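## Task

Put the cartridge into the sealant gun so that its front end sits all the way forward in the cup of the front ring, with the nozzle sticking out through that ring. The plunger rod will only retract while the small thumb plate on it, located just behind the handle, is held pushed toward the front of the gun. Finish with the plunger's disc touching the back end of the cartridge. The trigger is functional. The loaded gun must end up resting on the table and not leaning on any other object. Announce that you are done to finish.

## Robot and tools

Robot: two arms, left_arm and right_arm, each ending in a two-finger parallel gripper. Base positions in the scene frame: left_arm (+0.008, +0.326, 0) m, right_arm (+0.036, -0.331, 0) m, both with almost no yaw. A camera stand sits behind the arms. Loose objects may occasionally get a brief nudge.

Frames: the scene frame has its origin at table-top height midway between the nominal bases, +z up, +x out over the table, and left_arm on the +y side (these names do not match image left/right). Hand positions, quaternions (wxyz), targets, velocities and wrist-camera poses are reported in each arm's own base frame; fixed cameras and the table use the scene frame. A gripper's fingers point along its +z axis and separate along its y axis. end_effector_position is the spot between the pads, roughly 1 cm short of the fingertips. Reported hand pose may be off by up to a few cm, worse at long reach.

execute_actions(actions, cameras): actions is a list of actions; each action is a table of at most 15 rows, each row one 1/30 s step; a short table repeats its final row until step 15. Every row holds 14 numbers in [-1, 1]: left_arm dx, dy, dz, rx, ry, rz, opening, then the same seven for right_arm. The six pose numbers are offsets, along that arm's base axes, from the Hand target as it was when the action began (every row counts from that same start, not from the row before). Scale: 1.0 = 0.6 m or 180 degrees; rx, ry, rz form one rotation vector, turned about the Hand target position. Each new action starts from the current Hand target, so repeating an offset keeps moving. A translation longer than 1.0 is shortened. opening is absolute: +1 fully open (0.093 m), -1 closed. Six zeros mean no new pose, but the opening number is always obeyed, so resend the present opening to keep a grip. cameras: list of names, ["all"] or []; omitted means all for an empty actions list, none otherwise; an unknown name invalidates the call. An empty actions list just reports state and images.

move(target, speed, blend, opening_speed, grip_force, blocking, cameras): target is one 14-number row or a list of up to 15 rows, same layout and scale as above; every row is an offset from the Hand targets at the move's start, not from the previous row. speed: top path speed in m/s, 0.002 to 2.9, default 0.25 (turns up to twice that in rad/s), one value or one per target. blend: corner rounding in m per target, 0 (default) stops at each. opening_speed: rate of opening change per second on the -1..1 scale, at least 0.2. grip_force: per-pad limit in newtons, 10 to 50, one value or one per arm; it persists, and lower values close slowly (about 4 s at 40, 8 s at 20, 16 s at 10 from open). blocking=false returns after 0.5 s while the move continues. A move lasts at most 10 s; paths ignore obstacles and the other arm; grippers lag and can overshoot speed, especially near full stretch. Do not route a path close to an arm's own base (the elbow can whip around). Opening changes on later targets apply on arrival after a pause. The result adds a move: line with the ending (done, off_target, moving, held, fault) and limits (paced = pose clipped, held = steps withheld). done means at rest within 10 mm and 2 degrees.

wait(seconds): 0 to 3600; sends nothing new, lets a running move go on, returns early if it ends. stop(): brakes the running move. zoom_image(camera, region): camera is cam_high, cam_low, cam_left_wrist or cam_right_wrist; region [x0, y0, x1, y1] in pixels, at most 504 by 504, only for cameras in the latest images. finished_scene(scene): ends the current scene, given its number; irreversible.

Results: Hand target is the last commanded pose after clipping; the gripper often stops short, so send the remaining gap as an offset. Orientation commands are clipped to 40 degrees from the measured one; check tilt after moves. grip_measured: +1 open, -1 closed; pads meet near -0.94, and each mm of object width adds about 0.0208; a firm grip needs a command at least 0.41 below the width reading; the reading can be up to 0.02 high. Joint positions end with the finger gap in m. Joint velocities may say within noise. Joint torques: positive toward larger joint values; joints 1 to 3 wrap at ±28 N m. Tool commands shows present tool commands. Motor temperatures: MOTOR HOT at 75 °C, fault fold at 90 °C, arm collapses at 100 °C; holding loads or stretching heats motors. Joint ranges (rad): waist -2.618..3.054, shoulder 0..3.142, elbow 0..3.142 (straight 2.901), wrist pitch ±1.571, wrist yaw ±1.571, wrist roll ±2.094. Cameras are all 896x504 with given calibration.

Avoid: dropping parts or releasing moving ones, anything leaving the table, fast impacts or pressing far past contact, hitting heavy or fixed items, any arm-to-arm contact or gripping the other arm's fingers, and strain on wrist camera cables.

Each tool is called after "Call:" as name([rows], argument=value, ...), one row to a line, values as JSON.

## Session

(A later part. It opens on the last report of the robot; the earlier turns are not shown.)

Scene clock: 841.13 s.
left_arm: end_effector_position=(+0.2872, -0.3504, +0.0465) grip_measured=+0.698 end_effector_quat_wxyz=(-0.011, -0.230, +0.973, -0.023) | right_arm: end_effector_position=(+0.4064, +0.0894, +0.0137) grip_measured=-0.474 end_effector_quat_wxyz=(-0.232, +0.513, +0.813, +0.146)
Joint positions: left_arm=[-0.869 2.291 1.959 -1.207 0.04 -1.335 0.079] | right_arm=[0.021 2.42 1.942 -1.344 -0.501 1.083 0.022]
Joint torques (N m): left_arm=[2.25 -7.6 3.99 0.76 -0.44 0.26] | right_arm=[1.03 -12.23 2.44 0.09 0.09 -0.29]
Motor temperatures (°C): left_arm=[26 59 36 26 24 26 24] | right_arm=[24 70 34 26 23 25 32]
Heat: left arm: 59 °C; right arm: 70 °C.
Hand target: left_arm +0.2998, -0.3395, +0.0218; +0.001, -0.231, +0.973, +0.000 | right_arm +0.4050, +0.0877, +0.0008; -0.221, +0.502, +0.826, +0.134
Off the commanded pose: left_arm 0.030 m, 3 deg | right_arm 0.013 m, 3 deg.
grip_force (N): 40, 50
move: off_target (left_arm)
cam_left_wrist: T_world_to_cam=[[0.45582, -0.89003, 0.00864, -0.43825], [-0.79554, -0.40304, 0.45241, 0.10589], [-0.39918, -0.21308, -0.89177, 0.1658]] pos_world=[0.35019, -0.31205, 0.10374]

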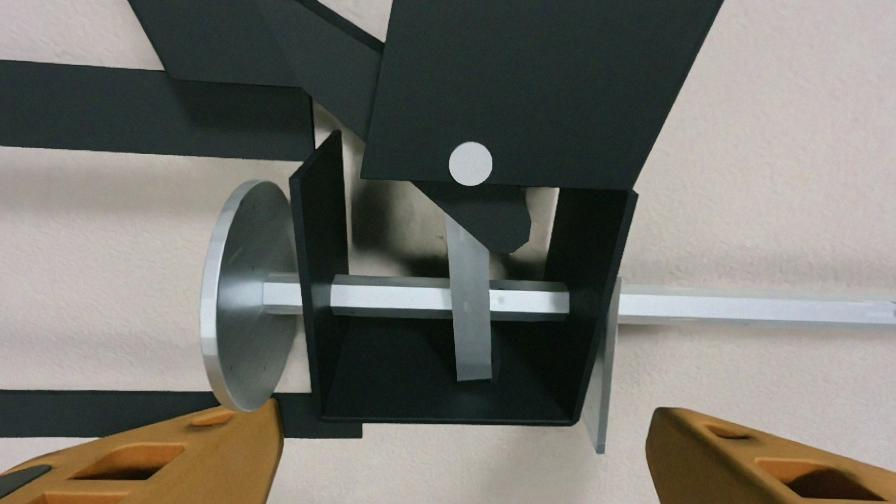

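Call:
move([
  [0,0,0.032,0,0,0,0.7,0,0,0.003,0,0,0,-0.7],
  [-0.0497,0.0783,0.032,0,0,0,0.7,0.0315,-0.0588,0.004,0,0,0,-0.7],
], speed=0.04, cameras=["cam_left_wrist","cam_right_wrist"])

Scene clock: 896.70 s.
left_arm: end_effector_position=(+0.2827, -0.3320, +0.0455) grip_measured=+0.698 end_effector_quat_wxyz=(+0.011, -0.227, +0.972, -0.066) | right_arm: end_effector_position=(+0.4107, +0.0848, +0.0213) grip_measured=-0.474 end_effector_quat_wxyz=(-0.260, +0.505, +0.808, +0.158)
Joint positions: left_arm=[-0.848 2.123 1.673 -0.994 0.044 -1.31 0.079] | right_arm=[-0.005 2.487 2.065 -1.463 -0.543 1.025 0.022]
Joint torques (N m): left_arm=[2.24 -11.44 2.82 -0.58 -0.44 0.22] | right_arm=[-3.11 -10.62 7.25 -0.09 0.78 -0.53]
Motor temperatures (°C): left_arm=[26 54 35 26 24 27 24] | right_arm=[24 77 32 26 23 25 32]
Heat: left arm: 54 °C; right arm: 77 °C. Fold the right arm in close to its base, or ease its load, before you think long.
Hand target: left_arm +0.2701, -0.2926, +0.0410; +0.001, -0.230, +0.973, +0.000 | right_arm +0.4239, +0.0523, +0.0031; -0.221, +0.502, +0.825, +0.134
Off the commanded pose: left_arm 0.042 m, 8 deg | right_arm 0.039 m, 6 deg.
MOTOR HOT: joint 2 (shoulder) of the right arm reports 77 °C; the controller's stop level is 90 °C. To cool a motor, set the load down, stop pushing, or move to a pose that needs little force.
grip_force (N): 40, 50
move: off_target (left_arm, right_arm)
cam_left_wrist: T_world_to_cam=[[0.44806, -0.88806, 0.10296, -0.42127], [-0.82464, -0.36607, 0.43123, 0.13176], [-0.34526, -0.27812, -0.89635, 0.13039]] pos_world=[0.34243, -0.28962, 0.10343]
cam_right_wrist: T_world_to_cam=[[-0.90406, -0.42707, -0.01695, 0.40871], [-0.22983, 0.45232, 0.86173, 0.07781], [-0.36035, 0.78295, -0.50708, 0.17786]] pos_world=[0.45147, 0.00009, 0.03006]

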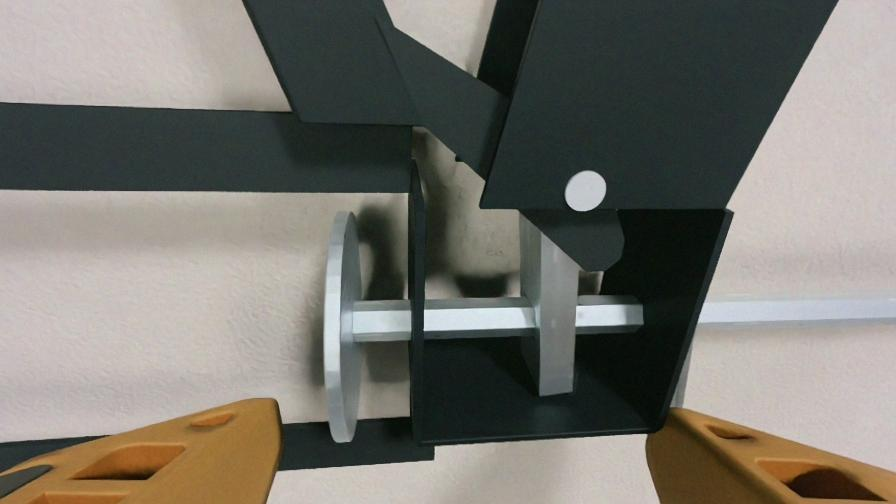

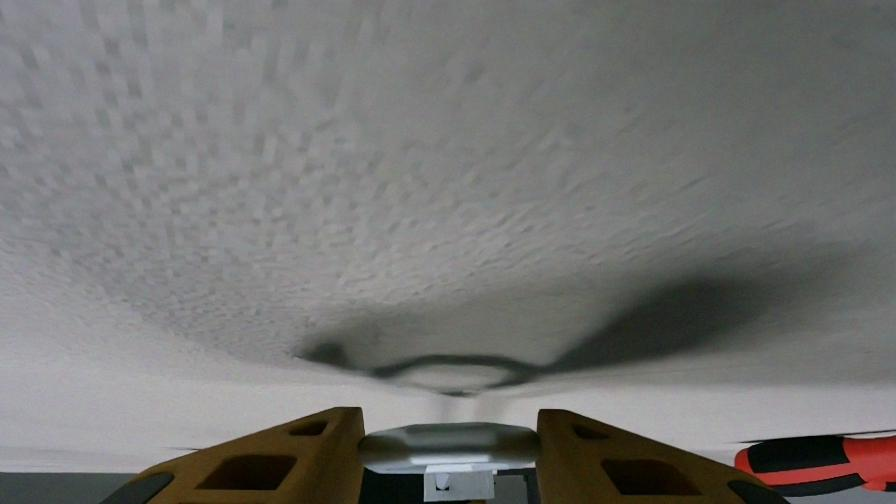

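Call:
move(target=[0,0,0,0,0,0,0.7,-0.0,0.01,-0.03,0,0,0,-0.7], speed=0.1, cameras=["cam_high","cam_left_wrist"])

Scene clock: 902.17 s.
left_arm: end_effector_position=(+0.2827, -0.3320, +0.0455) grip_measured=+0.698 end_effector_quat_wxyz=(+0.011, -0.227, +0.972, -0.066) | right_arm: end_effector_position=(+0.4107, +0.0849, +0.0207) grip_measured=-0.474 end_effector_quat_wxyz=(-0.261, +0.505, +0.807, +0.158)
Joint positions: left_arm=[-0.848 2.123 1.673 -0.994 0.044 -1.31 0.079] | right_arm=[-0.005 2.488 2.065 -1.462 -0.544 1.025 0.022]
Joint torques (N m): left_arm=[2.1 -11.43 2.88 -0.57 -0.48 0.2] | right_arm=[-2.22 -9.25 4.11 0.48 0.75 -0.43]
Motor temperatures (°C): left_arm=[26 55 35 26 24 27 24] | right_arm=[24 76 33 26 23 25 32]
Heat: left arm: 55 °C; right arm: 76 °C. Fold the right arm in close to its base, or ease its load, before you think long.
Hand target: left_arm +0.2701, -0.2926, +0.0410; +0.001, -0.230, +0.973, +0.000 | right_arm +0.4239, +0.0583, -0.0148; -0.221, +0.502, +0.826, +0.134
Off the commanded pose: left_arm 0.042 m, 8 deg | right_arm 0.046 m, 6 deg.
MOTOR HOT: still on. Joint 2 (shoulder) of the right arm reports 76 °C.
grip_force (N): 40, 50
move: off_target (right_arm)
cam_left_wrist: T_world_to_cam=[[0.44806, -0.88806, 0.10296, -0.42127], [-0.82464, -0.36607, 0.43123, 0.13176], [-0.34526, -0.27812, -0.89635, 0.13039]] pos_world=[0.34243, -0.28962, 0.10343]

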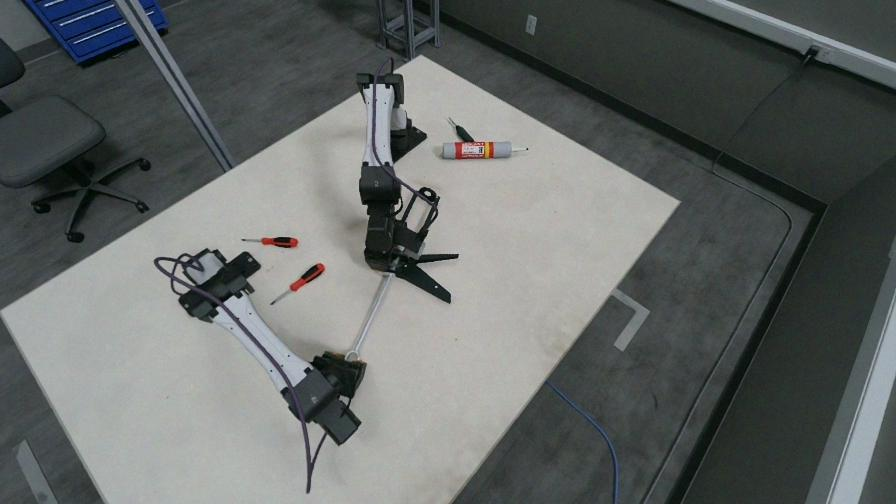

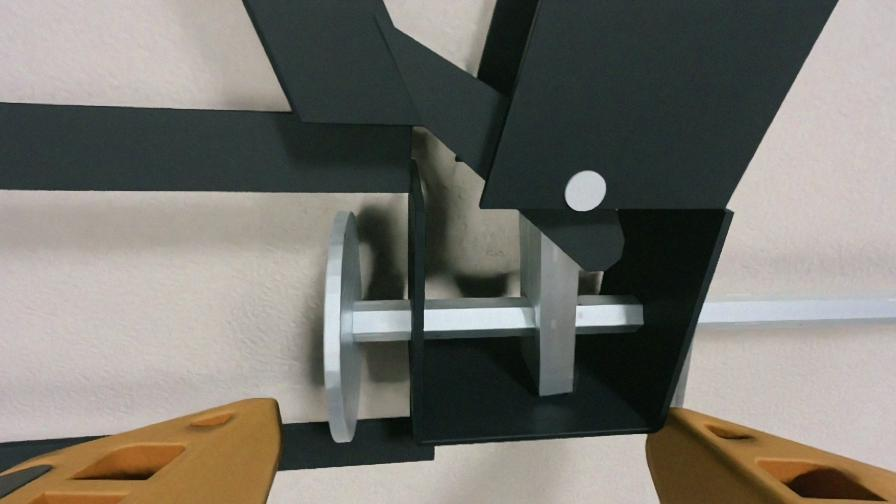

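Call:
wait(seconds=40)

Scene clock: 916.90 s.
left_arm: end_effector_position=(+0.2827, -0.3320, +0.0455) grip_measured=+0.698 end_effector_quat_wxyz=(+0.011, -0.227, +0.972, -0.066) | right_arm: end_effector_position=(+0.4107, +0.0849, +0.0207) grip_measured=-0.474 end_effector_quat_wxyz=(-0.261, +0.505, +0.807, +0.158)
Joint positions: left_arm=[-0.848 2.123 1.673 -0.994 0.044 -1.31 0.079] | right_arm=[-0.005 2.488 2.065 -1.462 -0.544 1.025 0.022]
Joint torques (N m): left_arm=[2.22 -11.34 2.81 -0.6 -0.44 0.22] | right_arm=[-2.21 -9.1 4.18 0.53 0.74 -0.44]
Motor temperatures (°C): left_arm=[26 56 34 26 24 27 23] | right_arm=[25 69 33 26 23 25 32]
Heat: left arm: 56 °C; right arm: 69 °C.
Hand target: left_arm +0.2701, -0.2926, +0.0410; +0.001, -0.230, +0.973, +0.000 | right_arm +0.4239, +0.0583, -0.0148; -0.221, +0.502, +0.826, +0.134
Tool commands: left_gripper/opening=+0.7 right_gripper/opening=-0.7
Off the commanded pose: left_arm 0.042 m, 8 deg | right_arm 0.046 m, 6 deg.
MOTOR HOT: cleared for the motors of the right arm.
grip_force (N): 40, 50
wait: 10.00 of 40 s (the remaining seconds did not pass); at rest from the start

Call:
move(target=[-0.0225,0.0447,0.0,0,0,0,0.7,0.0197,-0.0368,0,0,0,0,-0.7], speed=0.04, cameras=["cam_left_wrist"])

Scene clock: 925.10 s.
left_arm: end_effector_position=(+0.2749, -0.3077, +0.0490) grip_measured=+0.699 end_effector_quat_wxyz=(+0.015, -0.224, +0.971, -0.078) | right_arm: end_effector_position=(+0.4215, +0.0658, +0.0192) grip_measured=-0.474 end_effector_quat_wxyz=(-0.254, +0.504, +0.811, +0.154)
Joint positions: left_arm=[-0.821 2.01 1.513 -0.924 0.052 -1.279 0.079] | right_arm=[-0.042 2.548 2.176 -1.524 -0.518 0.984 0.022]
Joint torques (N m): left_arm=[1.52 -10.07 2.89 -0.71 -0.51 0.15] | right_arm=[-2.85 -8.76 6.01 0.33 0.6 -0.47]
Motor temperatures (°C): left_arm=[26 57 34 26 24 27 23] | right_arm=[25 67 33 26 23 25 32]
Heat: left arm: 57 °C; right arm: 67 °C.
Hand target: left_arm +0.2565, -0.2657, +0.0410; +0.001, -0.230, +0.973, +0.000 | right_arm +0.4358, +0.0363, -0.0148; -0.221, +0.502, +0.826, +0.134
Off the commanded pose: left_arm 0.046 m, 9 deg | right_arm 0.047 m, 5 deg.
grip_force (N): 40, 50
move: off_target (left_arm, right_arm)
cam_left_wrist: T_world_to_cam=[[0.44309, -0.88736, 0.12757, -0.3962], [-0.83208, -0.35411, 0.4269, 0.13864], [-0.33364, -0.2953, -0.89526, 0.12906]] pos_world=[0.33397, -0.26436, 0.1069]

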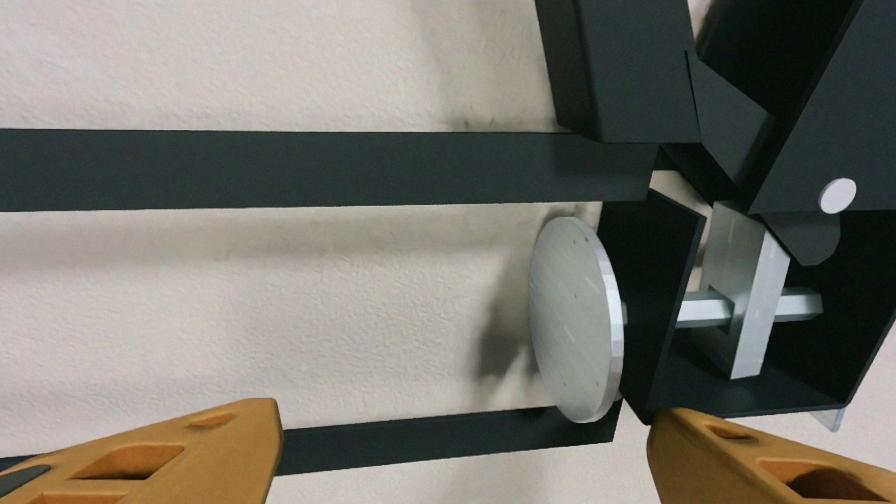

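Call:
move([
  [0.0,-0.03,0.08,0,0,0,0.7,-0.027,0.046,0.016,0,0,0,-0.7],
  [0.1,-0.195,0.09,0,0,0,-0.2,-0.027,0.046,0.016,0,0,0,-0.7],
], speed=0.12, cameras=["cam_left_wrist","cam_right_wrist"])

Scene clock: 959.57 s.
left_arm: end_effector_position=(+0.3162, -0.3815, +0.1026) grip_measured=-0.198 end_effector_quat_wxyz=(+0.014, -0.225, +0.973, -0.040) | right_arm: end_effector_position=(+0.4198, +0.0658, +0.0136) grip_measured=-0.474 end_effector_quat_wxyz=(-0.227, +0.501, +0.822, +0.148)
Joint positions: left_arm=[-0.875 2.524 2.597 -1.56 0.011 -1.33 0.036] | right_arm=[-0.029 2.488 2.067 -1.423 -0.483 0.999 0.022]
Joint torques (N m): left_arm=[-0.43 -9.73 7.27 0.41 -0.23 -0.1] | right_arm=[0.83 -11.66 1.99 0.21 0.01 -0.01]
Motor temperatures (°C): left_arm=[26 59 34 26 25 26 23] | right_arm=[25 65 34 26 23 25 32]
Heat: left arm: 59 °C; right arm: 65 °C.
Hand target: left_arm +0.3165, -0.3828, +0.0951; +0.001, -0.230, +0.973, +0.000 | right_arm +0.4195, +0.0640, -0.0053; -0.221, +0.502, +0.826, +0.134
Off the commanded pose: left_arm 0.008 m, 5 deg | right_arm 0.019 m, 2 deg.
joint sent to its limit (left arm) — joint 4 (wrist pitch), lower limit. The joint targets are off in orientation, not in position.
grip_force (N): 40, 50
move: off_target (left_arm, right_arm); target 2's new opening was sent with left_arm's hand 0.008 m and 5 deg from that target
cam_left_wrist: T_world_to_cam=[[0.44634, -0.89326, 0.05349, -0.48263], [-0.82317, -0.38641, 0.41602, 0.10997], [-0.35095, -0.22972, -0.90778, 0.20081]] pos_world=[0.37642, -0.34249, 0.16236]
cam_right_wrist: T_world_to_cam=[[-0.89612, -0.4419, -0.04108, 0.40663], [-0.2808, 0.49286, 0.82355, 0.11434], [-0.34369, 0.74954, -0.56575, 0.1882]] pos_world=[0.46118, -0.01773, 0.02901]

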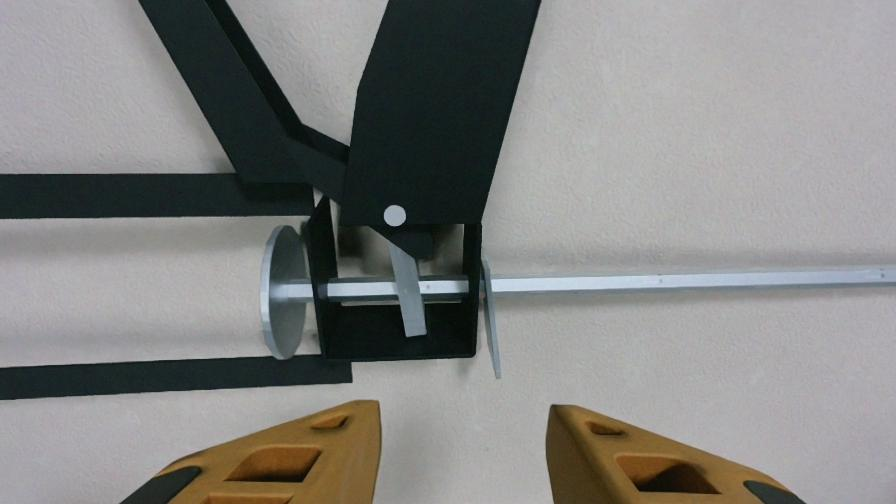

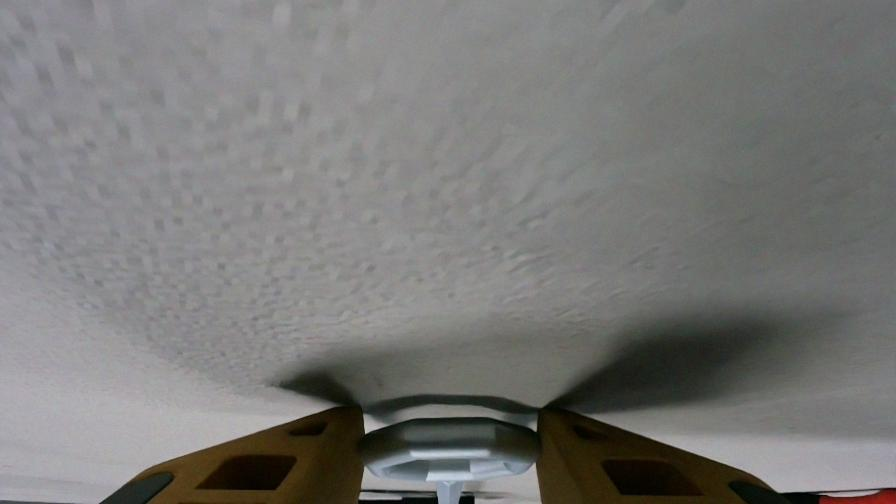

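Call:
move(target=[-0.0088,-0.0187,-0.0585,0,0,0,-0.45,0,0,0,0,0,0,-0.7], speed=0.1, cameras=["cam_left_wrist"])

Scene clock: 969.73 s.
left_arm: end_effector_position=(+0.3108, -0.3936, +0.0656) grip_measured=-0.448 end_effector_quat_wxyz=(+0.002, -0.224, +0.974, -0.016) | right_arm: end_effector_position=(+0.4198, +0.0658, +0.0136) grip_measured=-0.474 end_effector_quat_wxyz=(-0.227, +0.501, +0.822, +0.148)
Joint positions: left_arm=[-0.899 2.63 2.652 -1.561 0.01 -1.352 0.024] | right_arm=[-0.029 2.488 2.067 -1.423 -0.483 0.999 0.022]
Joint torques (N m): left_arm=[-0.13 -10.66 7.27 0.28 -0.19 -0.11] | right_arm=[0.85 -11.69 1.94 0.19 0 -0.01]
Motor temperatures (°C): left_arm=[26 61 36 26 24 26 23] | right_arm=[25 66 33 26 23 25 32]
Heat: left arm: 61 °C; right arm: 66 °C.
Hand target: left_arm +0.3113, -0.3940, +0.0600; +0.001, -0.230, +0.973, +0.000 | right_arm +0.4195, +0.0640, -0.0053; -0.221, +0.502, +0.826, +0.134
Off the commanded pose: left_arm 0.006 m, 2 deg | right_arm 0.019 m, 2 deg.
joint sent to its limit (left arm) — joint 4 (wrist pitch), lower limit. The joint targets still meet the commanded pose.
grip_force (N): 40, 50
move: done
cam_left_wrist: T_world_to_cam=[[0.4449, -0.89558, 0.00179, -0.48608], [-0.81035, -0.40171, 0.42657, 0.10552], [-0.38131, -0.19123, -0.90445, 0.18692]] pos_world=[0.37304, -0.35719, 0.12492]

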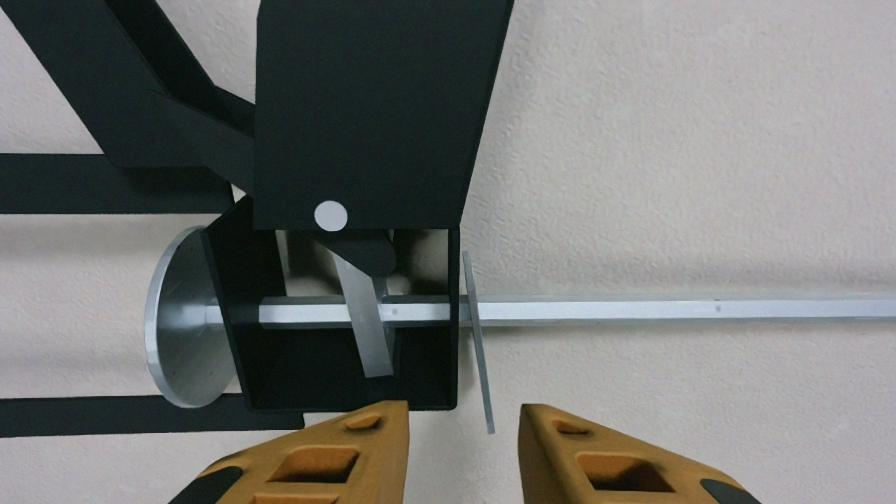

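Call:
move(target=[0.0115,0.002,-0.018,0,0,0,-0.55,0,0,0,0,0,0,-0.7], speed=0.08, cameras=["cam_left_wrist"])

Scene clock: 985.63 s.
left_arm: end_effector_position=(+0.3139, -0.3953, +0.0569) grip_measured=-0.548 end_effector_quat_wxyz=(+0.001, -0.226, +0.974, -0.014) | right_arm: end_effector_position=(+0.4198, +0.0658, +0.0136) grip_measured=-0.474 end_effector_quat_wxyz=(-0.227, +0.501, +0.822, +0.148)
Joint positions: left_arm=[-0.897 2.664 2.682 -1.562 0.01 -1.352 0.019] | right_arm=[-0.029 2.488 2.067 -1.423 -0.483 0.999 0.022]
Joint torques (N m): left_arm=[0.8 -10.43 7.32 0.26 -0.2 0] | right_arm=[0.95 -11.7 1.94 0.19 0.03 0]
Motor temperatures (°C): left_arm=[26 64 36 26 24 26 23] | right_arm=[25 68 33 26 23 25 32]
Heat: left arm: 64 °C; right arm: 68 °C.
Hand target: left_arm +0.3182, -0.3927, +0.0491; +0.001, -0.230, +0.973, +0.000 | right_arm +0.4195, +0.0640, -0.0053; -0.221, +0.502, +0.826, +0.134
Off the commanded pose: left_arm 0.009 m, 2 deg | right_arm 0.019 m, 2 deg.
joint sent to its limit (left arm) — joint 4 (wrist pitch), lower limit. The joint targets still meet the commanded pose.
grip_force (N): 40, 50
move: done
cam_left_wrist: T_world_to_cam=[[0.44769, -0.89418, -0.00304, -0.48895], [-0.80776, -0.40588, 0.42753, 0.10852], [-0.38352, -0.18895, -0.904, 0.18142]] pos_world=[0.37613, -0.35889, 0.11613]

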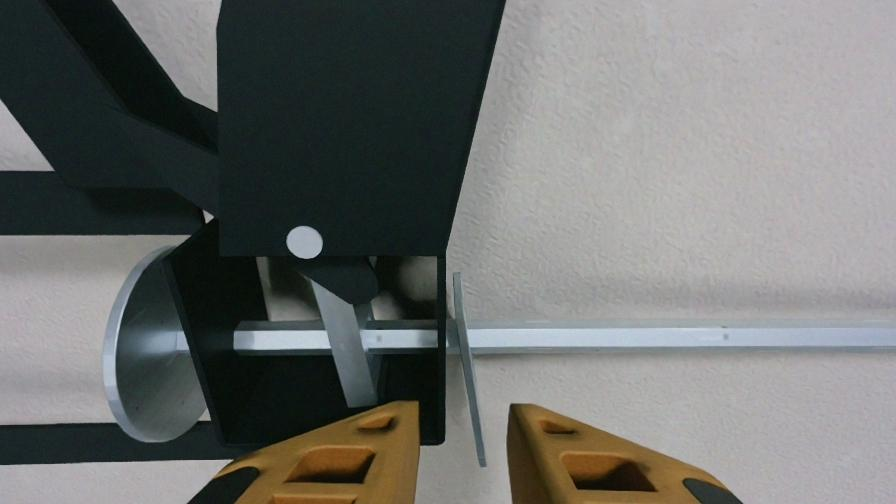

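Call:
move([
  [0.0085,0.004,-0.005,0,0,0,-0.55,0,0,0,0,0,0,-0.7],
  [0.0085,0.004,-0.022,0,0,0,-0.55,0,0,0,0,0,0,-0.7],
], speed=0.06, cameras=["cam_left_wrist"])

Scene clock: 995.43 s.
left_arm: end_effector_position=(+0.3198, -0.3922, +0.0547) grip_measured=-0.548 end_effector_quat_wxyz=(+0.002, -0.232, +0.973, -0.014) | right_arm: end_effector_position=(+0.4198, +0.0658, +0.0136) grip_measured=-0.474 end_effector_quat_wxyz=(-0.227, +0.501, +0.822, +0.148)
Joint positions: left_arm=[-0.884 2.674 2.693 -1.563 0.01 -1.352 0.019] | right_arm=[-0.029 2.488 2.067 -1.423 -0.483 0.999 0.022]
Joint torques (N m): left_arm=[0.58 -9.76 5.03 0.55 -0.2 0.15] | right_arm=[0.84 -11.71 1.87 0.21 0.03 -0.06]
Motor temperatures (°C): left_arm=[26 65 37 26 24 26 23] | right_arm=[25 69 32 26 23 25 32]
Heat: left arm: 65 °C; right arm: 69 °C.
Hand target: left_arm +0.3233, -0.3903, +0.0358; +0.001, -0.230, +0.973, +0.001 | right_arm +0.4195, +0.0640, -0.0053; -0.221, +0.502, +0.826, +0.134
Off the commanded pose: left_arm 0.019 m, 2 deg | right_arm 0.019 m, 2 deg.
grip_force (N): 40, 50
move: off_target (left_arm)
cam_left_wrist: T_world_to_cam=[[0.45921, -0.88833, -0.00269, -0.49025], [-0.80256, -0.41616, 0.42744, 0.10972], [-0.38082, -0.19413, -0.90404, 0.17946]] pos_world=[0.38153, -0.355, 0.11403]

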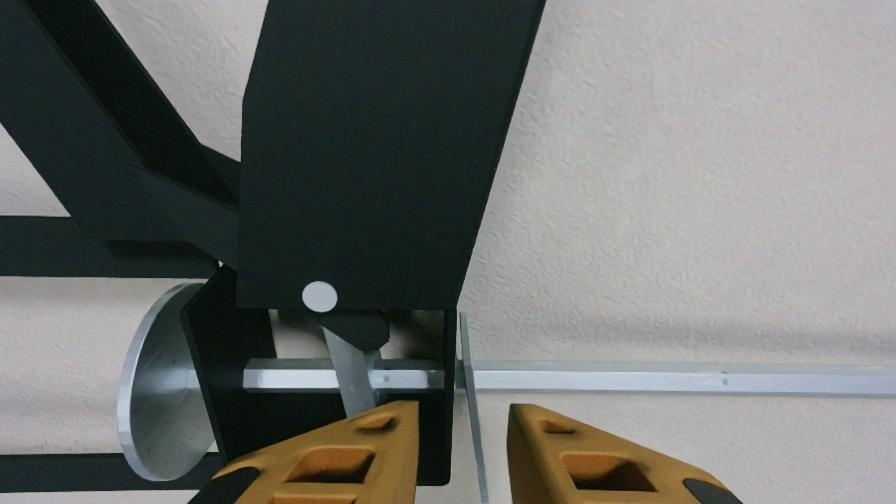

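Call:
move([
  [0.0,0.0,0.02,0,0,0,-0.55,0,0,0,0,0,0,-0.7],
  [-0.018,-0.009,0.02,0,0,0,-0.55,0,0,0,0,0,0,-0.7],
], speed=0.06, cameras=["cam_left_wrist"])

Scene clock: 1021.07 s.
left_arm: end_effector_position=(+0.3151, -0.3958, +0.0536) grip_measured=-0.548 end_effector_quat_wxyz=(+0.004, -0.226, +0.974, -0.012) | right_arm: end_effector_position=(+0.4198, +0.0658, +0.0136) grip_measured=-0.474 end_effector_quat_wxyz=(-0.227, +0.501, +0.822, +0.148)
Joint positions: left_arm=[-0.897 2.677 2.693 -1.563 0.003 -1.353 0.019] | right_arm=[-0.029 2.488 2.067 -1.423 -0.483 0.999 0.022]
Joint torques (N m): left_arm=[-0.4 -11.44 6.02 0.28 -0.17 -0.11] | right_arm=[0.83 -11.69 1.94 0.21 0 0.03]
Motor temperatures (°C): left_arm=[26 63 37 26 24 26 23] | right_arm=[24 70 32 26 23 25 32]
Heat: left arm: 63 °C; right arm: 70 °C.
Hand target: left_arm +0.3125, -0.3957, +0.0479; +0.001, -0.230, +0.973, +0.000 | right_arm +0.4195, +0.0639, -0.0053; -0.221, +0.502, +0.826, +0.134
Off the commanded pose: left_arm 0.006 m, 2 deg | right_arm 0.019 m, 2 deg.
joint sent to its limit (left arm) — joint 4 (wrist pitch), lower limit. The joint targets still meet the commanded pose.
grip_force (N): 40, 50
move: done
cam_left_wrist: T_world_to_cam=[[0.44746, -0.89428, -0.00617, -0.48971], [-0.80941, -0.40791, 0.42246, 0.11067], [-0.38032, -0.18405, -0.90636, 0.17995]] pos_world=[0.37714, -0.35968, 0.11332]

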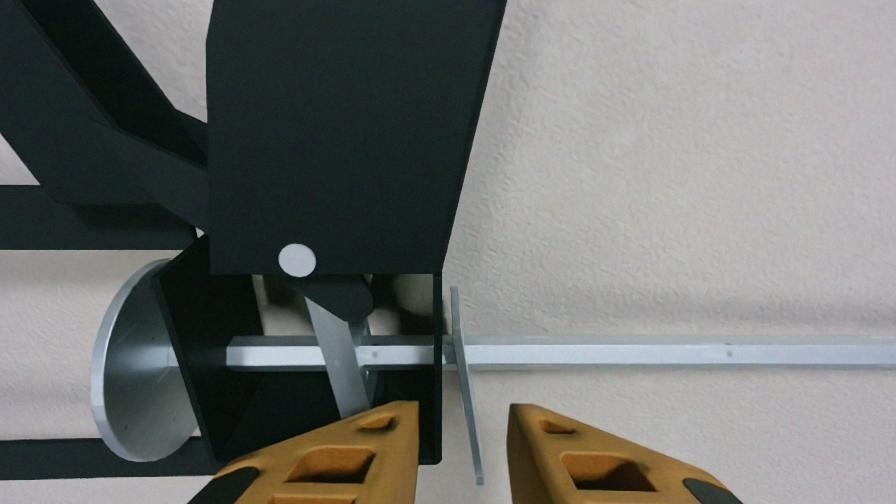

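Call:
move(target=[-0.002,-0.001,-0.03,0,0,0,-0.55,0,0,0,0,0,0,-0.7], speed=0.05, cameras=["cam_left_wrist"])

Scene clock: 1026.47 s.
left_arm: end_effector_position=(+0.3151, -0.3934, +0.0421) grip_measured=-0.548 end_effector_quat_wxyz=(+0.004, -0.226, +0.974, -0.003) | right_arm: end_effector_position=(+0.4198, +0.0658, +0.0136) grip_measured=-0.474 end_effector_quat_wxyz=(-0.227, +0.501, +0.822, +0.148)
Joint positions: left_arm=[-0.897 2.664 2.621 -1.519 -0.005 -1.353 0.019] | right_arm=[-0.029 2.488 2.067 -1.423 -0.483 0.999 0.022]
Joint torques (N m): left_arm=[-0.81 -12.05 2.7 0.66 -0.08 -0.12] | right_arm=[0.87 -11.71 1.94 0.18 0 0]
Motor temperatures (°C): left_arm=[26 64 37 26 24 26 23] | right_arm=[24 71 32 26 23 25 32]
Heat: left arm: 64 °C; right arm: 71 °C.
Hand target: left_arm +0.3112, -0.3963, +0.0298; +0.001, -0.230, +0.973, +0.000 | right_arm +0.4195, +0.0639, -0.0053; -0.221, +0.502, +0.826, +0.134
Off the commanded pose: left_arm 0.013 m, 1 deg | right_arm 0.019 m, 2 deg.
grip_force (N): 40, 50
move: off_target (left_arm)
cam_left_wrist: T_world_to_cam=[[0.44789, -0.8938, -0.02289, -0.4869], [-0.80807, -0.41563, 0.41747, 0.11322], [-0.38264, -0.16848, -0.9084, 0.17685]] pos_world=[0.37724, -0.35834, 0.10224]

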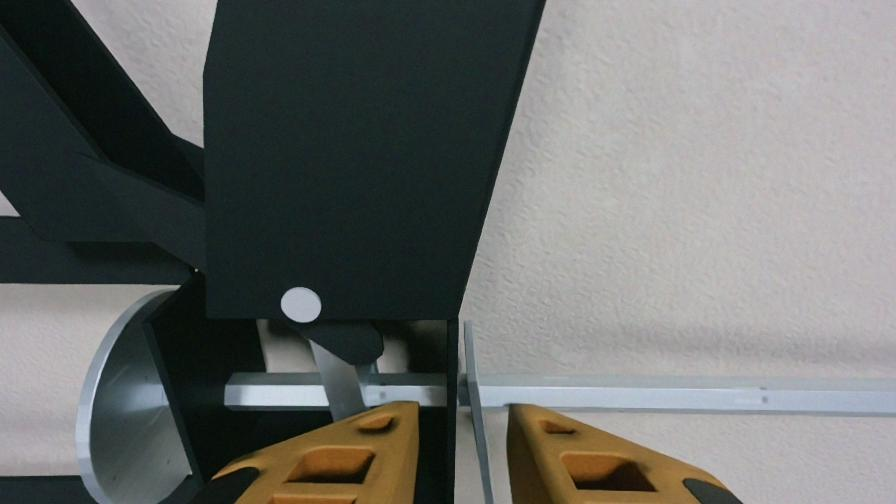

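Call:
move(target=[0,0,0,0,0,0,-1,0,0,0,0,0,0,-0.7], speed=0.05, cameras=["cam_left_wrist"])

Scene clock: 1032.63 s.
left_arm: end_effector_position=(+0.3151, -0.3932, +0.0421) grip_measured=-0.906 end_effector_quat_wxyz=(+0.006, -0.228, +0.974, -0.003) | right_arm: end_effector_position=(+0.4198, +0.0658, +0.0136) grip_measured=-0.474 end_effector_quat_wxyz=(-0.227, +0.501, +0.822, +0.148)
Joint positions: left_arm=[-0.898 2.661 2.616 -1.516 -0.008 -1.357 0.002] | right_arm=[-0.029 2.488 2.067 -1.423 -0.483 0.999 0.022]
Joint torques (N m): left_arm=[-0.62 -11.96 2.95 0.68 -0.05 -0.1] | right_arm=[0.84 -11.78 1.83 0.18 0 -0.01]
Motor temperatures (°C): left_arm=[26 64 36 26 24 26 23] | right_arm=[24 71 32 26 23 25 32]
Heat: left arm: 64 °C; right arm: 71 °C.
Hand target: left_arm +0.3114, -0.3963, +0.0299; +0.001, -0.230, +0.973, +0.000 | right_arm +0.4195, +0.0639, -0.0053; -0.221, +0.502, +0.826, +0.134
Off the commanded pose: left_arm 0.013 m, 1 deg | right_arm 0.019 m, 2 deg.
grip_force (N): 40, 50
move: done
cam_left_wrist: T_world_to_cam=[[0.45142, -0.89202, -0.02294, -0.48719], [-0.80728, -0.41923, 0.41539, 0.11189], [-0.38015, -0.16899, -0.90936, 0.17594]] pos_world=[0.37714, -0.35794, 0.10234]

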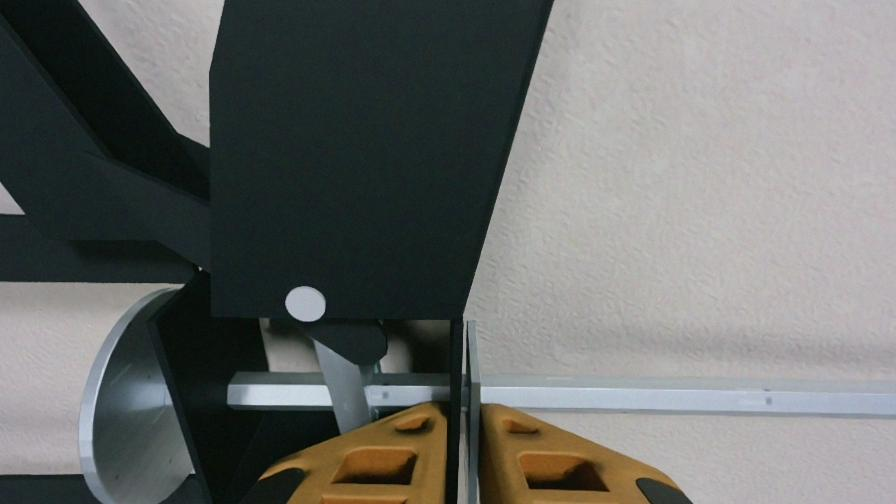

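Call:
move(target=[0,0,0,0,0,0,-1,0.0236,-0.044,0.01,0,0,0,-0.7], speed=0.05, cameras=["cam_left_wrist"])

Scene clock: 1037.90 s.
left_arm: end_effector_position=(+0.3176, -0.3991, +0.0424) grip_measured=-0.920 end_effector_quat_wxyz=(+0.006, -0.228, +0.974, -0.016) | right_arm: end_effector_position=(+0.4254, +0.0564, +0.0161) grip_measured=-0.474 end_effector_quat_wxyz=(-0.236, +0.498, +0.822, +0.144)
Joint positions: left_arm=[-0.898 2.661 2.616 -1.491 0.003 -1.357 0.001] | right_arm=[-0.049 2.551 2.188 -1.514 -0.477 0.965 0.022]
Joint torques (N m): left_arm=[-0.68 -12.1 2.86 0.52 -0.14 -0.09] | right_arm=[-2.03 -10.71 6.89 -0.17 0.15 -0.24]
Motor temperatures (°C): left_arm=[26 64 36 26 24 26 24] | right_arm=[24 71 32 26 23 25 32]
Heat: left arm: 64 °C; right arm: 71 °C.
Hand target: left_arm +0.3113, -0.3962, +0.0298; +0.001, -0.230, +0.973, +0.001 | right_arm +0.4337, +0.0375, +0.0007; -0.221, +0.502, +0.825, +0.134
Off the commanded pose: left_arm 0.014 m, 2 deg | right_arm 0.026 m, 2 deg.
grip_force (N): 40, 50
move: off_target (right_arm)
cam_left_wrist: T_world_to_cam=[[0.45091, -0.89256, 0.00409, -0.49476], [-0.81083, -0.40769, 0.41993, 0.11681], [-0.37315, -0.19266, -0.90755, 0.16444]] pos_world=[0.37916, -0.3623, 0.10221]

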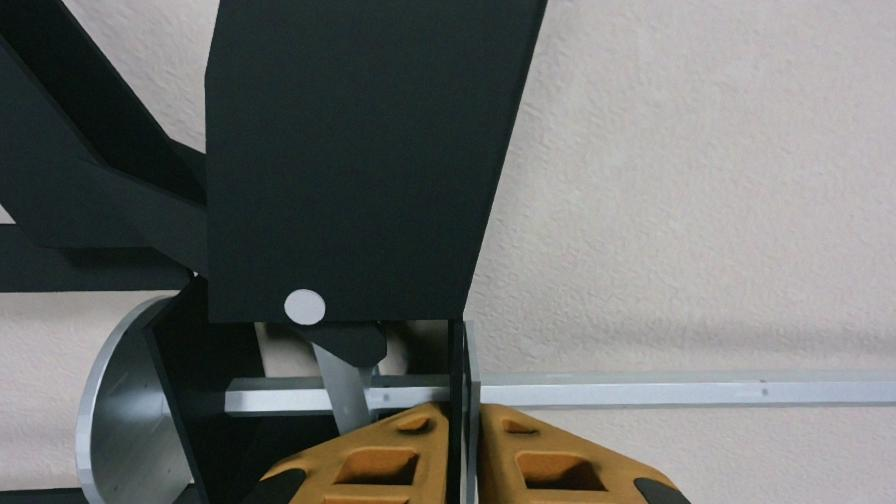

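Call:
move(target=[0,0,0,0,0,0,-1,0.0118,-0.022,-0.01,0,0,0,-0.7], speed=0.05, grip_force=[50, 50], cameras=["cam_left_wrist"])

Scene clock: 1044.53 s.
left_arm: end_effector_position=(+0.3203, -0.4052, +0.0427) grip_measured=-0.956 end_effector_quat_wxyz=(+0.011, -0.226, +0.974, -0.029) | right_arm: end_effector_position=(+0.4292, +0.0484, +0.0172) grip_measured=-0.474 end_effector_quat_wxyz=(-0.243, +0.494, +0.822, +0.144)
Joint positions: left_arm=[-0.9 2.661 2.616 -1.464 0.006 -1.357 0] | right_arm=[-0.068 2.6 2.276 -1.578 -0.477 0.934 0.022]
Joint torques (N m): left_arm=[-0.39 -12.04 3.02 0.22 -0.2 -0.07] | right_arm=[-2.7 -10.13 6.48 0.03 0.26 -0.2]
Motor temperatures (°C): left_arm=[26 64 35 26 24 26 24] | right_arm=[24 68 32 26 23 25 32]
Heat: left arm: 64 °C; right arm: 68 °C.
Hand target: left_arm +0.3113, -0.3963, +0.0298; +0.001, -0.230, +0.973, +0.000 | right_arm +0.4408, +0.0244, -0.0052; -0.221, +0.502, +0.825, +0.134
Off the commanded pose: left_arm 0.018 m, 4 deg | right_arm 0.035 m, 3 deg.
joint read past its limit (right arm) — joint 4 (wrist pitch), lower limit.
move: off_target (right_arm)
cam_left_wrist: T_world_to_cam=[[0.44849, -0.89325, 0.03089, -0.50204], [-0.81775, -0.39614, 0.41757, 0.12336], [-0.36076, -0.21254, -0.90812, 0.1526]] pos_world=[0.38109, -0.36715, 0.10258]

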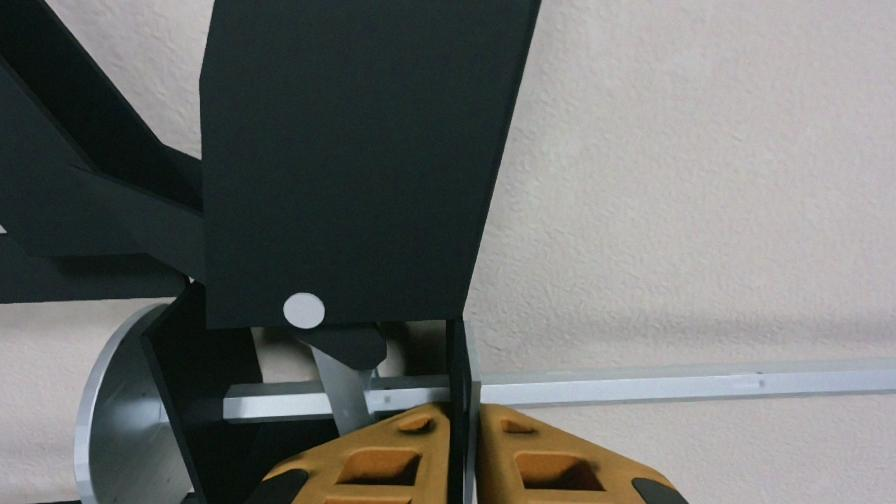

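Call:
move([
  [0,0,0.0,0,0,0,-0.5,-0.021,0.045,0.01,0,0,0,-0.7],
  [0.0,0.0,0.1,0,0,0,-0.5,-0.021,0.045,0.01,0,0,0,-0.7],
  [-0.04,0.12,0.2,0,0,0,-1,-0.021,0.045,0.01,0,0,0,-0.7],
], speed=0.12, cameras=["cam_left_wrist"])

Scene clock: 1068.70 s.
left_arm: end_effector_position=(+0.2876, -0.3303, +0.1306) grip_measured=-0.988 end_effector_quat_wxyz=(-0.003, -0.233, +0.972, -0.004) | right_arm: end_effector_position=(+0.4280, +0.0518, +0.0143) grip_measured=-0.474 end_effector_quat_wxyz=(-0.227, +0.500, +0.823, +0.145)
Joint positions: left_arm=[-0.851 2.279 2.276 -1.563 0.008 -1.323 0] | right_arm=[-0.057 2.545 2.174 -1.49 -0.47 0.964 0.022]
Joint torques (N m): left_arm=[0.51 -14.37 4.96 0.26 -0.19 0.1] | right_arm=[0.99 -12.93 2.21 0.06 -0.04 0.08]
Motor temperatures (°C): left_arm=[26 67 34 26 24 26 24] | right_arm=[25 70 33 25 23 25 32]
Heat: left arm: 67 °C; right arm: 70 °C.
Hand target: left_arm +0.2873, -0.3243, +0.1499; +0.001, -0.231, +0.973, +0.000 | right_arm +0.4281, +0.0513, +0.0007; -0.221, +0.502, +0.826, +0.134
Off the commanded pose: left_arm 0.020 m, 1 deg | right_arm 0.013 m, 2 deg.
joint sent to its limit (left arm) — joint 4 (wrist pitch), lower limit. The joint targets still meet the commanded pose.
move: off_target (left_arm, right_arm); target 3's new opening was sent with left_arm's hand 0.020 m and 1 deg from that target
cam_left_wrist: T_world_to_cam=[[0.46145, -0.88681, -0.0251, -0.41757], [-0.79565, -0.4262, 0.43045, 0.07159], [-0.39243, -0.17866, -0.90226, 0.25597]] pos_world=[0.3501, -0.29407, 0.18965]

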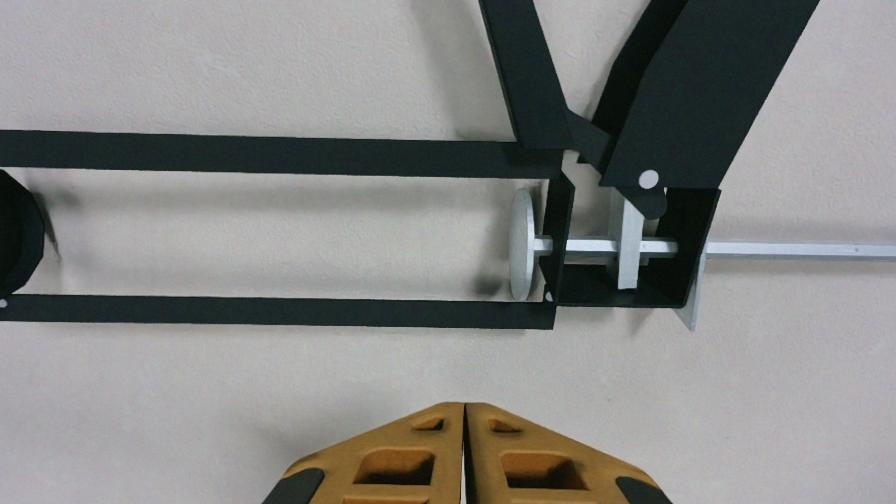

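Call:
zoom_image(camera="cam_left_wrist", region=[480, 120, 740, 350])

Call:
zoom_image(camera="cam_left_wrist", region=[0, 120, 260, 350])

Scaled by 1.938 from the camera's image (finer frame: 1280x720).

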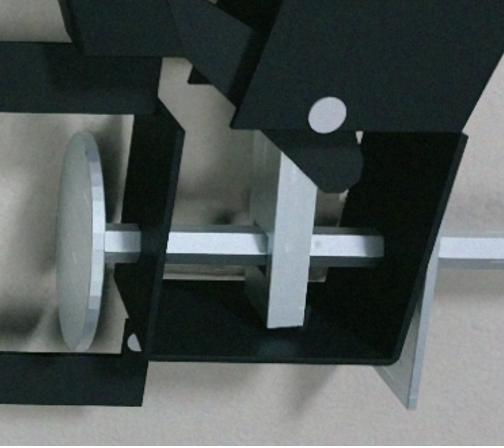

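Scaled by 1.938 from the camera's image (finer frame: 1280x720).

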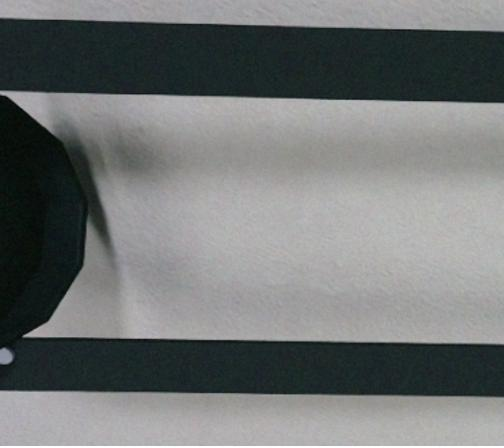

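Call:
move([
  [0,0,0,0,0,0,-1,0,0,0.01,0,0,0,0.4],
  [0,0,0,0,0,0,-1,0.03,-0.057,0.12,0,0,0,0.4],
  [0,0,0,0,0,0,-1,-0.08,-0.0,0.33,0,0,0,0.4],
], speed=0.12, cameras=["all"])

Scene clock: 1132.33 s.
left_arm: end_effector_position=(+0.2876, -0.3303, +0.1306) grip_measured=-0.988 end_effector_quat_wxyz=(-0.003, -0.233, +0.972, -0.004) | right_arm: end_effector_position=(+0.3856, +0.0479, +0.1873) grip_measured=+0.398 end_effector_quat_wxyz=(-0.106, +0.533, +0.813, +0.207)
Joint positions: left_arm=[-0.851 2.279 2.276 -1.563 0.008 -1.323 0] | right_arm=[-0.074 2.008 2.003 -1.548 -0.469 1.091 0.064]
Joint torques (N m): left_arm=[0.54 -14.43 4.81 0.25 -0.2 0.1] | right_arm=[0.69 -13.09 4.75 0.18 -0.4 0.01]
Motor temperatures (°C): left_arm=[26 72 34 26 24 26 24] | right_arm=[24 77 32 25 23 25 32]
Heat: left arm: 72 °C; right arm: 77 °C. Fold the right arm in close to its base, or ease its load, before you think long.
Hand target: left_arm +0.2873, -0.3243, +0.1499; +0.001, -0.231, +0.973, +0.000 | right_arm +0.3801, +0.0512, +0.1988; -0.221, +0.502, +0.825, +0.134
Off the commanded pose: left_arm 0.020 m, 1 deg | right_arm 0.013 m, 16 deg.
MOTOR HOT: joint 2 (shoulder) of the right arm reports 77 °C; the controller's stop level is 90 °C. To cool a motor, set the load down, stop pushing, or move to a pose that needs little force.
joint sent to its limit (left arm) — joint 4 (wrist pitch), lower limit. The joint targets still meet the commanded pose.
joint sent to its limit (right arm) — joint 4 (wrist pitch), lower limit. The joint targets are off in orientation, not in position.
move: off_target (right_arm)
cam_left_wrist: T_world_to_cam=[[0.46145, -0.88681, -0.0251, -0.41757], [-0.79565, -0.4262, 0.43045, 0.07159], [-0.39243, -0.17866, -0.90226, 0.25597]] pos_world=[0.3501, -0.29407, 0.18965]
cam_right_wrist: T_world_to_cam=[[-0.90822, -0.33512, -0.25067, 0.41402], [-0.40648, 0.56388, 0.7189, 0.03526], [-0.09957, 0.75481, -0.64834, 0.20918]] pos_world=[0.41118, -0.03903, 0.21405]

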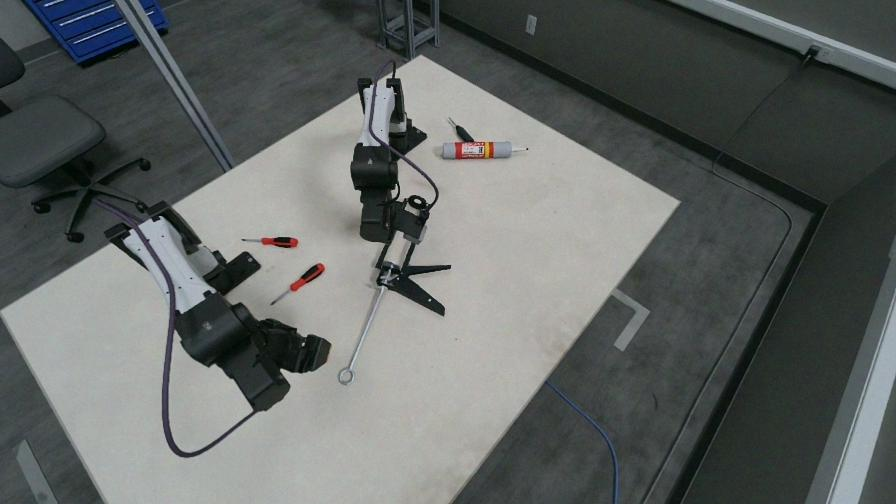

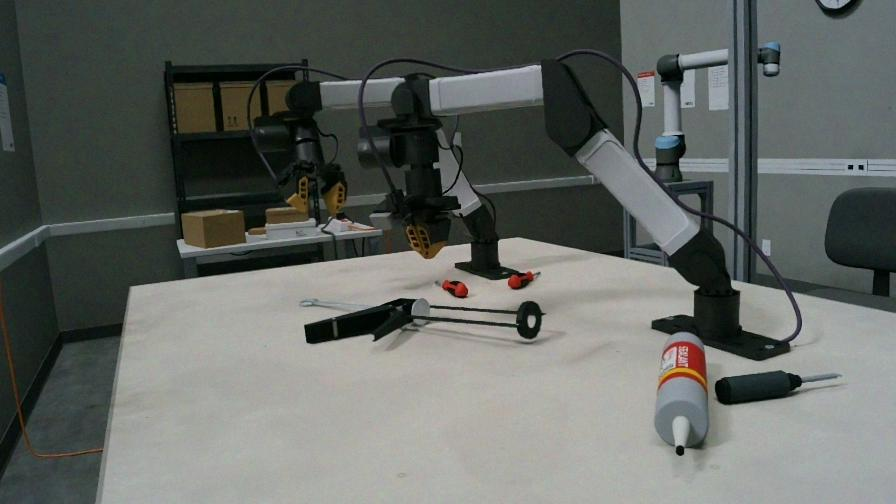

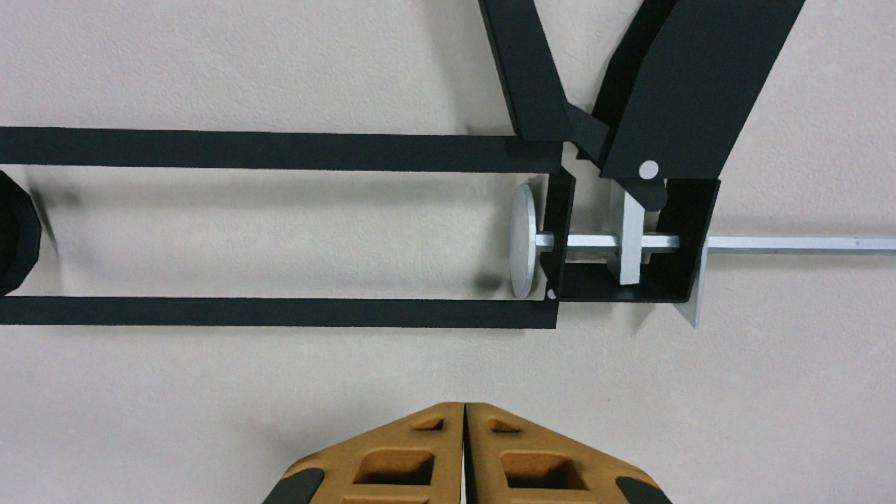

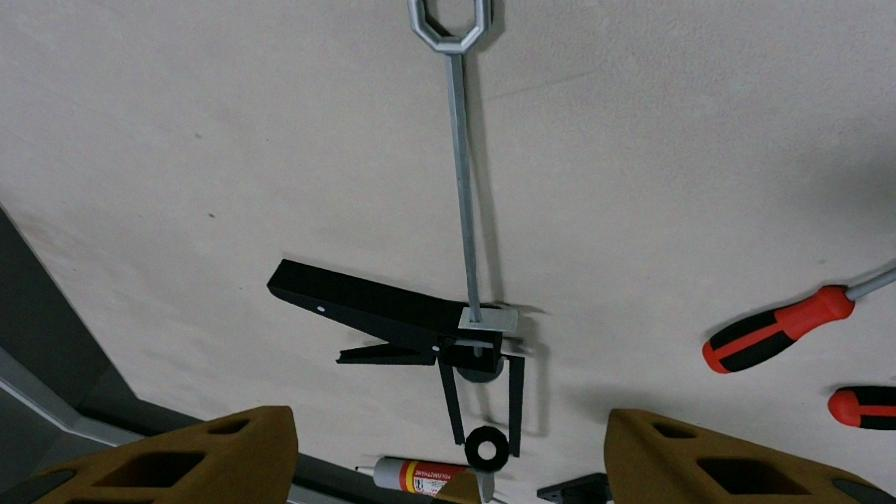

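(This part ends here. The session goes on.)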